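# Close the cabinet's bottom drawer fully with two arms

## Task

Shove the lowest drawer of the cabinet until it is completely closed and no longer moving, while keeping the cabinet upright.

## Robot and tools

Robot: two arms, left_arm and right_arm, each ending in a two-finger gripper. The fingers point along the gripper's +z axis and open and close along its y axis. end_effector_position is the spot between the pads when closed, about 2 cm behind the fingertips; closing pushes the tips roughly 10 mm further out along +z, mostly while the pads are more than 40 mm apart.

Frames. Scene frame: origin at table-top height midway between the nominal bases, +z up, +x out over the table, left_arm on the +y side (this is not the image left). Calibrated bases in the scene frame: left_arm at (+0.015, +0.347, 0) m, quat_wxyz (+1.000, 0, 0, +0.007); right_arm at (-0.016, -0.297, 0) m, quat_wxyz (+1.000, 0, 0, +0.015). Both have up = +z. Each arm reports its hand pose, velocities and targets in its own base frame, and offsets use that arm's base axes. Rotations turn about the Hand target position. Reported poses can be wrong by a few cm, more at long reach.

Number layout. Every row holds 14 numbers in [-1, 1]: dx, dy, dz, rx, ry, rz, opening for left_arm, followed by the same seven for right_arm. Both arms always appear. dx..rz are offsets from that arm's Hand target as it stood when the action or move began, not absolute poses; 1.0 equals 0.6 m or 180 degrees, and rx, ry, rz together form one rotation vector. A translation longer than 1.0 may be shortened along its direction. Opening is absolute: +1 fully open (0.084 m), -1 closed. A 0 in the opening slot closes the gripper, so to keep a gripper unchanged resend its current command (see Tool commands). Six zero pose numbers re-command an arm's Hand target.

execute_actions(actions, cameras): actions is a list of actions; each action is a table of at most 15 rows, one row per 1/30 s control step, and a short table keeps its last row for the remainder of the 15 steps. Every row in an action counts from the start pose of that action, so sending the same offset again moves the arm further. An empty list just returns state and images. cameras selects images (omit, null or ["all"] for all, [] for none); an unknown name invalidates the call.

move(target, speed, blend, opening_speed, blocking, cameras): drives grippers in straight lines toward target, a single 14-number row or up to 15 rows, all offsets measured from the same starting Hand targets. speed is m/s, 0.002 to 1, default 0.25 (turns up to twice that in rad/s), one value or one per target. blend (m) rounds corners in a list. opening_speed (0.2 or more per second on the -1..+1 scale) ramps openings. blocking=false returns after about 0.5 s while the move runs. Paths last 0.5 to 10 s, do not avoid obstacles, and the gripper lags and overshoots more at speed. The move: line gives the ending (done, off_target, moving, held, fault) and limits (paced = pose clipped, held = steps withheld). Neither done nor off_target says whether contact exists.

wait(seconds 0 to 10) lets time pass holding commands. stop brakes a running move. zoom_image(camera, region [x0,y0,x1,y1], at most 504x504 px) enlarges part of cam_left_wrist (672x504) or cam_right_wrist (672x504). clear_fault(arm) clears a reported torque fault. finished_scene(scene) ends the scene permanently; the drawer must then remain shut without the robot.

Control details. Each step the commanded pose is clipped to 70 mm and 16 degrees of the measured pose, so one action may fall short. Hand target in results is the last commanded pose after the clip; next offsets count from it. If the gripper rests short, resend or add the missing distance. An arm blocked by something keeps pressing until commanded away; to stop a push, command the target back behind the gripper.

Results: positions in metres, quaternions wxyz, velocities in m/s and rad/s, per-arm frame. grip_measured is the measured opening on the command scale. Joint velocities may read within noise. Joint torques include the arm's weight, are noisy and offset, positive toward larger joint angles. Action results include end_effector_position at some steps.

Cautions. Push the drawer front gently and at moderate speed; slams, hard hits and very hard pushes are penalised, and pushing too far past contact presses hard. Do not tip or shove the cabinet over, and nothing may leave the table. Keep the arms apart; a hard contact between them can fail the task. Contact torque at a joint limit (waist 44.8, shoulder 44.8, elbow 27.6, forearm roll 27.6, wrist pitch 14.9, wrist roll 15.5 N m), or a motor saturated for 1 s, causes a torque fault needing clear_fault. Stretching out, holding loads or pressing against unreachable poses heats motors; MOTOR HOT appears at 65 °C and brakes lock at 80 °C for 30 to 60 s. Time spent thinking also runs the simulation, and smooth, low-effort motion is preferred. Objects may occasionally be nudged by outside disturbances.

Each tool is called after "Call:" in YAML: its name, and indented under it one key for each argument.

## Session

Call:
execute_actions:
  actions: []

Scene clock: 0.00 s.
left_arm: end_effector_position=(+0.5052, +0.2285, +0.2403) grip_measured=+1.00 end_effector_quat_wxyz=(-0.316, +0.813, -0.259, +0.416) | right_arm: end_effector_position=(+0.1592, -0.3373, +0.3579) grip_measured=+1.00 end_effector_quat_wxyz=(-0.222, +0.831, +0.079, +0.504)
Joint positions: left_arm=[0.538 0.042 -0.552 0.31 -0.604 0.791 0.084] | right_arm=[-1.715 -0.028 -1.166 0.906 1.955 -1.901 0.084]
Joint velocities: within noise
Joint torques (N m): no reading
Motor temperatures (°C): left_arm=[31 25 34 29 30 28] | right_arm=[23 34 26 30 29 29]
Hand target: left_arm +0.5052, +0.2285, +0.2403; -0.316, +0.813, -0.259, +0.416 | right_arm +0.1592, -0.3373, +0.3579; -0.222, +0.831, +0.079, +0.504
Tool commands: left_gripper/opening=+1.0 right_gripper/opening=+1.0

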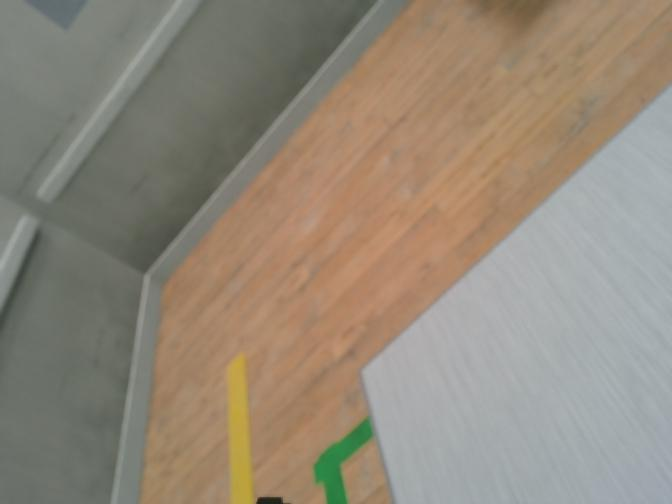

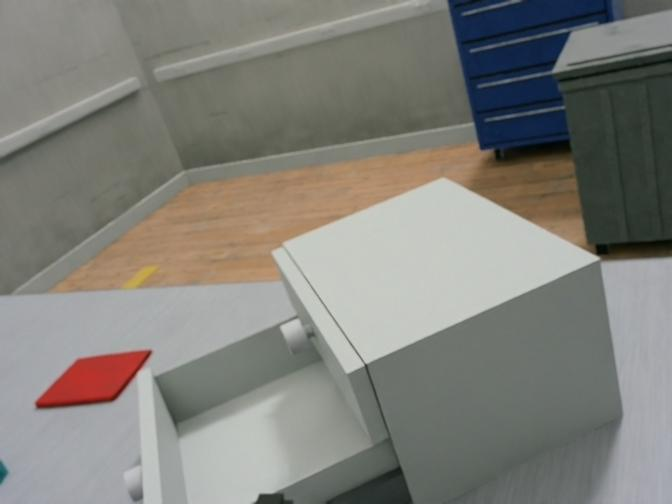

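Call:
move:
  target: [0,0,0,0,0,0,1,0.285,0.795,0.02,-0.068,0.139,-0.359,0.43]
  cameras: ["cam_right_wrist"]
  speed: 0.3

Scene clock: 28.57 s.
left_arm: end_effector_position=(+0.5052, +0.2285, +0.2403) grip_measured=+1.00 end_effector_quat_wxyz=(-0.316, +0.813, -0.259, +0.416) | right_arm: end_effector_position=(+0.3302, +0.1397, +0.3699) grip_measured=+0.42 end_effector_quat_wxyz=(+0.153, +0.847, -0.370, +0.351)
Joint positions: left_arm=[0.538 0.042 -0.552 0.31 -0.604 0.791 0.084] | right_arm=[0.91 -0.481 -0.914 -0.773 1.559 1.81 0.062]
Joint torques (N m): left_arm=[0.85 -17.65 -13.43 -1.23 -3.52 -0.06] | right_arm=[-5.08 -3.93 -26.31 0.6 0.09 1.66]
Hand target: left_arm +0.5052, +0.2285, +0.2403; -0.316, +0.813, -0.259, +0.416 | right_arm +0.3302, +0.1397, +0.3699; +0.153, +0.847, -0.370, +0.351
Off the commanded pose: left_arm 0.000 m, 0 deg | right_arm 0.000 m, 0 deg.
move: done; limits=paced

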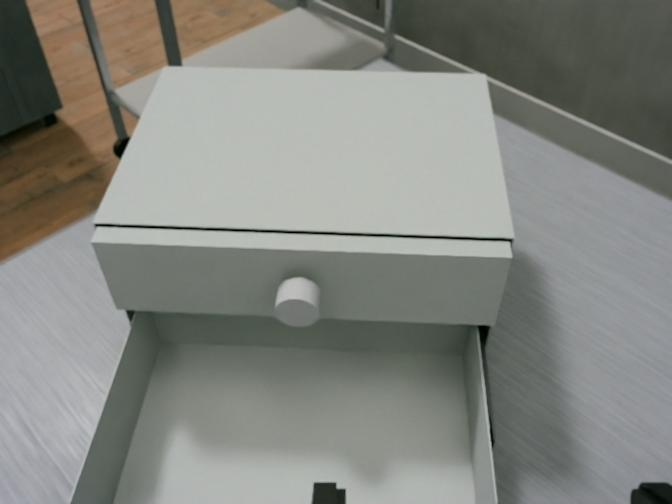

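Call:
move:
  target: [0,0,0,0,0,0,1,0.066,0.085,-0.25,0,0,-0.0167,0.43]
  cameras: ["cam_right_wrist"]

Scene clock: 59.20 s.
left_arm: end_effector_position=(+0.5052, +0.2285, +0.2403) grip_measured=+1.00 end_effector_quat_wxyz=(-0.316, +0.813, -0.259, +0.416) | right_arm: end_effector_position=(+0.3698, +0.1907, +0.2200) grip_measured=+0.42 end_effector_quat_wxyz=(+0.162, +0.837, -0.392, +0.347)
Joint positions: left_arm=[0.538 0.042 -0.552 0.31 -0.604 0.791 0.084] | right_arm=[0.867 -0.117 -0.853 -0.819 1.265 2.123 0.062]
Joint torques (N m): left_arm=[1.61 -18.31 -13.65 -1.68 -3.47 -0.01] | right_arm=[-5.03 -11.02 -25.48 -3.18 -1.55 1.88]
Hand target: left_arm +0.5052, +0.2285, +0.2403; -0.316, +0.813, -0.259, +0.416 | right_arm +0.3698, +0.1907, +0.2199; +0.162, +0.837, -0.392, +0.347
Off the commanded pose: left_arm 0.000 m, 0 deg | right_arm 0.000 m, 0 deg.
move: done

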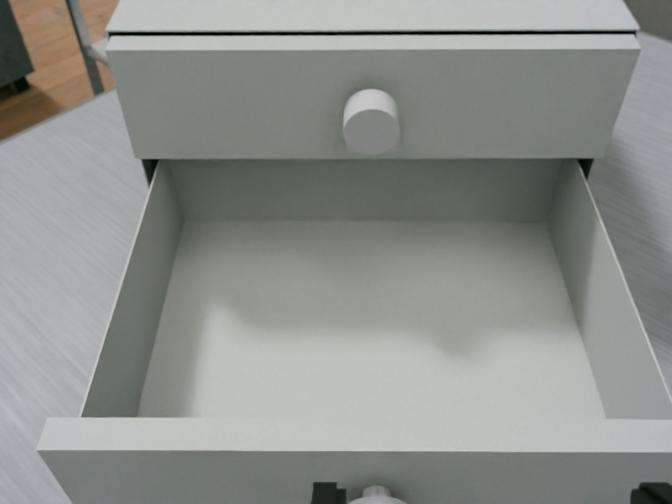

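Call:
move:
  target:
    - [0,0,0,0,0,0,1,0.0175,0.0147,-0.267,0,0,0,0.43]
    - [0,0,0,0,0,0,1,0.071,-0.049,-0.267,0,0,0,0.43]
    - [0,0,0,0,0,0,1,0.277,-0.296,-0.267,0,0,0,0.43]
  speed: [0.25,0.12,0.07]
  cameras: ["cam_right_wrist"]

Scene clock: 75.87 s.
left_arm: end_effector_position=(+0.5052, +0.2285, +0.2403) grip_measured=+1.00 end_effector_quat_wxyz=(-0.316, +0.813, -0.259, +0.416) | right_arm: end_effector_position=(+0.5360, +0.0131, +0.0597) grip_measured=+0.42 end_effector_quat_wxyz=(+0.162, +0.837, -0.392, +0.347)
Joint positions: left_arm=[0.538 0.042 -0.552 0.31 -0.604 0.791 0.084] | right_arm=[0.212 0.37 -0.96 -1.381 0.691 2.259 0.062]
Joint torques (N m): left_arm=[2.84 -19.53 -13.65 -2.26 -3.5 -0.08] | right_arm=[-6.09 -19.34 -23.38 -2.49 -1.22 -1.94]
Hand target: left_arm +0.5052, +0.2285, +0.2403; -0.316, +0.813, -0.259, +0.416 | right_arm +0.5360, +0.0131, +0.0597; +0.162, +0.837, -0.392, +0.347
Off the commanded pose: left_arm 0.000 m, 0 deg | right_arm 0.000 m, 0 deg.
move: done

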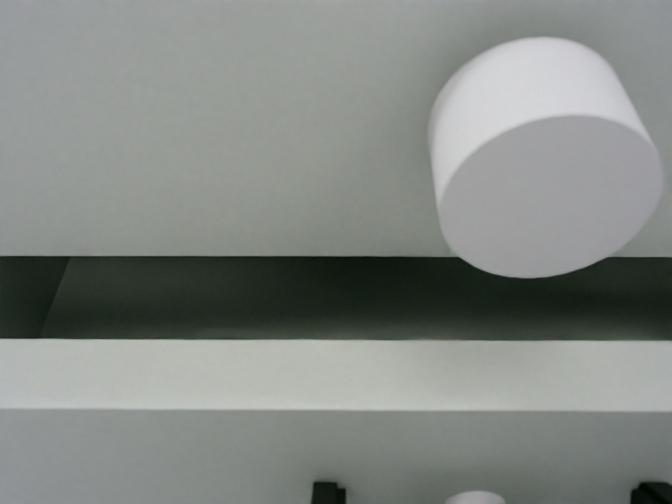

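Call:
move:
  target: [0,0,0,0,0,0,1,0.0384,-0.0461,0,0,0,0,0.43]
  speed: 0.06
  cameras: ["cam_right_wrist"]

Scene clock: 83.00 s.
left_arm: end_effector_position=(+0.5052, +0.2285, +0.2403) grip_measured=+1.00 end_effector_quat_wxyz=(-0.316, +0.813, -0.259, +0.416) | right_arm: end_effector_position=(+0.5591, -0.0146, +0.0597) grip_measured=+0.42 end_effector_quat_wxyz=(+0.162, +0.837, -0.392, +0.347)
Joint positions: left_arm=[0.538 0.042 -0.552 0.31 -0.604 0.791 0.084] | right_arm=[0.138 0.413 -1.024 -1.408 0.653 2.216 0.062]
Joint torques (N m): left_arm=[3.65 -20.12 -13.62 -2.29 -3.39 -0.02] | right_arm=[-6.03 -19.91 -23.8 -2.4 -1.3 -2.04]
Hand target: left_arm +0.5052, +0.2285, +0.2403; -0.316, +0.813, -0.259, +0.416 | right_arm +0.5591, -0.0146, +0.0597; +0.162, +0.837, -0.392, +0.347
Off the commanded pose: left_arm 0.000 m, 0 deg | right_arm 0.000 m, 0 deg.
move: done

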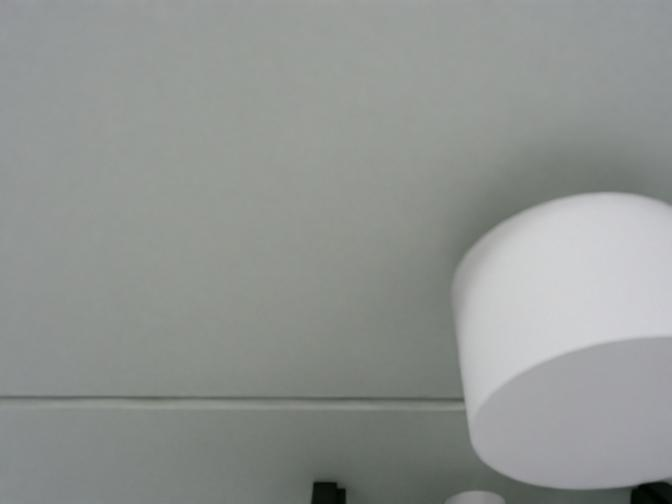

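Not yet pressing; a few mm left.

Call:
move:
  target: [0,0,0,0,0,0,1,0.0043,-0.0051,0,0,0,0,0.43]
  speed: 0.03
  cameras: ["cam_right_wrist"]

Scene clock: 89.90 s.
left_arm: end_effector_position=(+0.5052, +0.2285, +0.2403) grip_measured=+1.00 end_effector_quat_wxyz=(-0.316, +0.813, -0.259, +0.416) | right_arm: end_effector_position=(+0.5616, -0.0175, +0.0597) grip_measured=+0.43 end_effector_quat_wxyz=(+0.162, +0.837, -0.392, +0.347)
Joint positions: left_arm=[0.538 0.042 -0.552 0.31 -0.604 0.791 0.084] | right_arm=[0.13 0.419 -1.031 -1.41 0.649 2.211 0.062]
Joint torques (N m): left_arm=[4 -20.34 -13.56 -2.33 -3.43 0.04] | right_arm=[-22.93 -21.74 -36.84 -5.65 3.47 -2.58]
Hand target: left_arm +0.5052, +0.2285, +0.2403; -0.316, +0.813, -0.259, +0.416 | right_arm +0.5617, -0.0177, +0.0597; +0.162, +0.837, -0.392, +0.347
Off the commanded pose: left_arm 0.000 m, 0 deg | right_arm 0.000 m, 0 deg.
move: done

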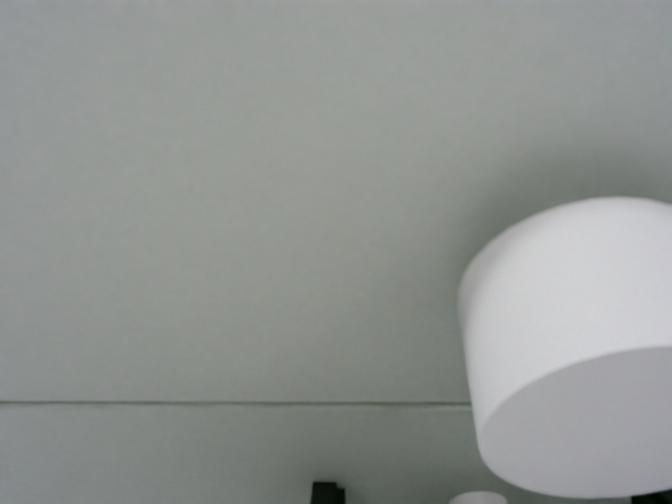

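Contact force now matches a closed drawer. One small extra nudge, then retreat.

Call:
move:
  target: [0,0,0,0,0,0,1,0.0021,-0.0026,0,0,0,0,0.43]
  speed: 0.03
  cameras: ["cam_right_wrist"]

Call:
move:
  target: [0,0,0,0,0,0,1,-0.102,0.123,0,0,0,0,0.43]
  speed: 0.15
  cameras: ["cam_right_wrist"]

Scene clock: 98.03 s.
left_arm: end_effector_position=(+0.5052, +0.2285, +0.2403) grip_measured=+1.00 end_effector_quat_wxyz=(-0.316, +0.813, -0.259, +0.416) | right_arm: end_effector_position=(+0.5630, -0.0193, +0.0598) grip_measured=+0.43 end_effector_quat_wxyz=(+0.162, +0.837, -0.392, +0.347)
Joint positions: left_arm=[0.538 0.042 -0.552 0.31 -0.604 0.791 0.084] | right_arm=[0.126 0.421 -1.035 -1.412 0.647 2.208 0.062]
Joint torques (N m): left_arm=[4.45 -20.52 -13.62 -2.27 -3.48 0.01] | right_arm=[-17.85 -24.27 -33.09 -4.1 3.4 -2.39]
Hand target: left_arm +0.5052, +0.2285, +0.2403; -0.316, +0.813, -0.259, +0.416 | right_arm +0.5629, -0.0192, +0.0597; +0.162, +0.837, -0.392, +0.347
Off the commanded pose: left_arm 0.000 m, 0 deg | right_arm 0.000 m, 0 deg.
move: done

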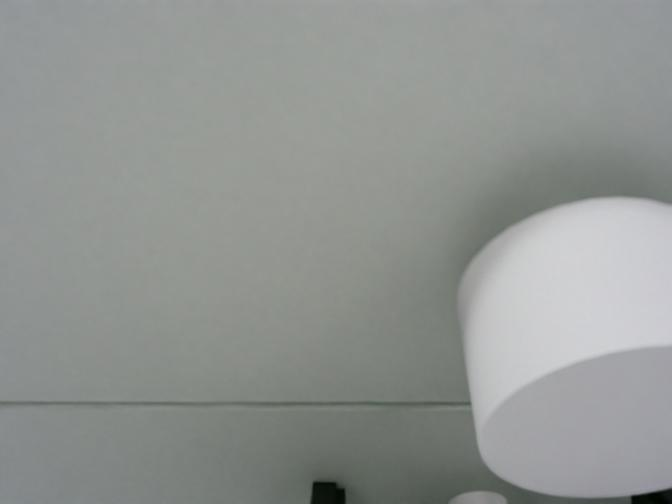

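Scene clock: 99.10 s.
left_arm: end_effector_position=(+0.5052, +0.2285, +0.2403) grip_measured=+1.00 end_effector_quat_wxyz=(-0.316, +0.813, -0.259, +0.416) | right_arm: end_effector_position=(+0.5017, +0.0545, +0.0597) grip_measured=+0.42 end_effector_quat_wxyz=(+0.162, +0.837, -0.392, +0.347)
Joint positions: left_arm=[0.538 0.042 -0.552 0.31 -0.604 0.791 0.084] | right_arm=[0.333 0.317 -0.886 -1.32 0.751 2.313 0.062]
Joint torques (N m): left_arm=[4.34 -20.65 -13.6 -2.33 -3.46 0.03] | right_arm=[4.82 -30.74 -12.55 2.2 0.95 1.69]
Hand target: left_arm +0.5052, +0.2285, +0.2403; -0.316, +0.813, -0.259, +0.416 | right_arm +0.5017, +0.0546, +0.0597; +0.162, +0.837, -0.392, +0.347
Off the commanded pose: left_arm 0.000 m, 0 deg | right_arm 0.000 m, 0 deg.
move: done

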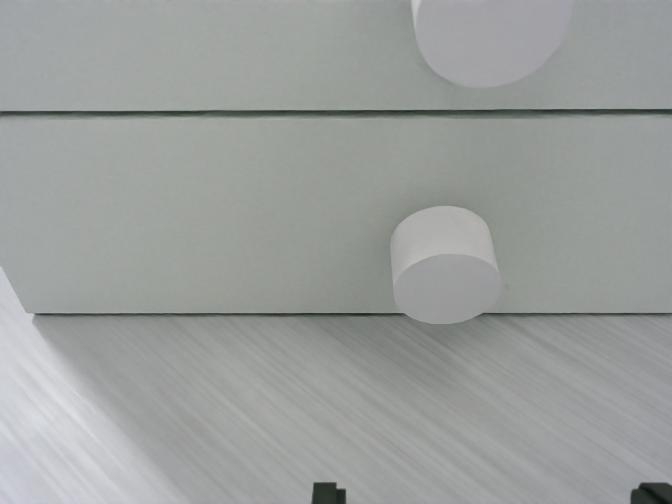

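Call:
finished_scene:
  scene: 3

The scene is finished: the task was done.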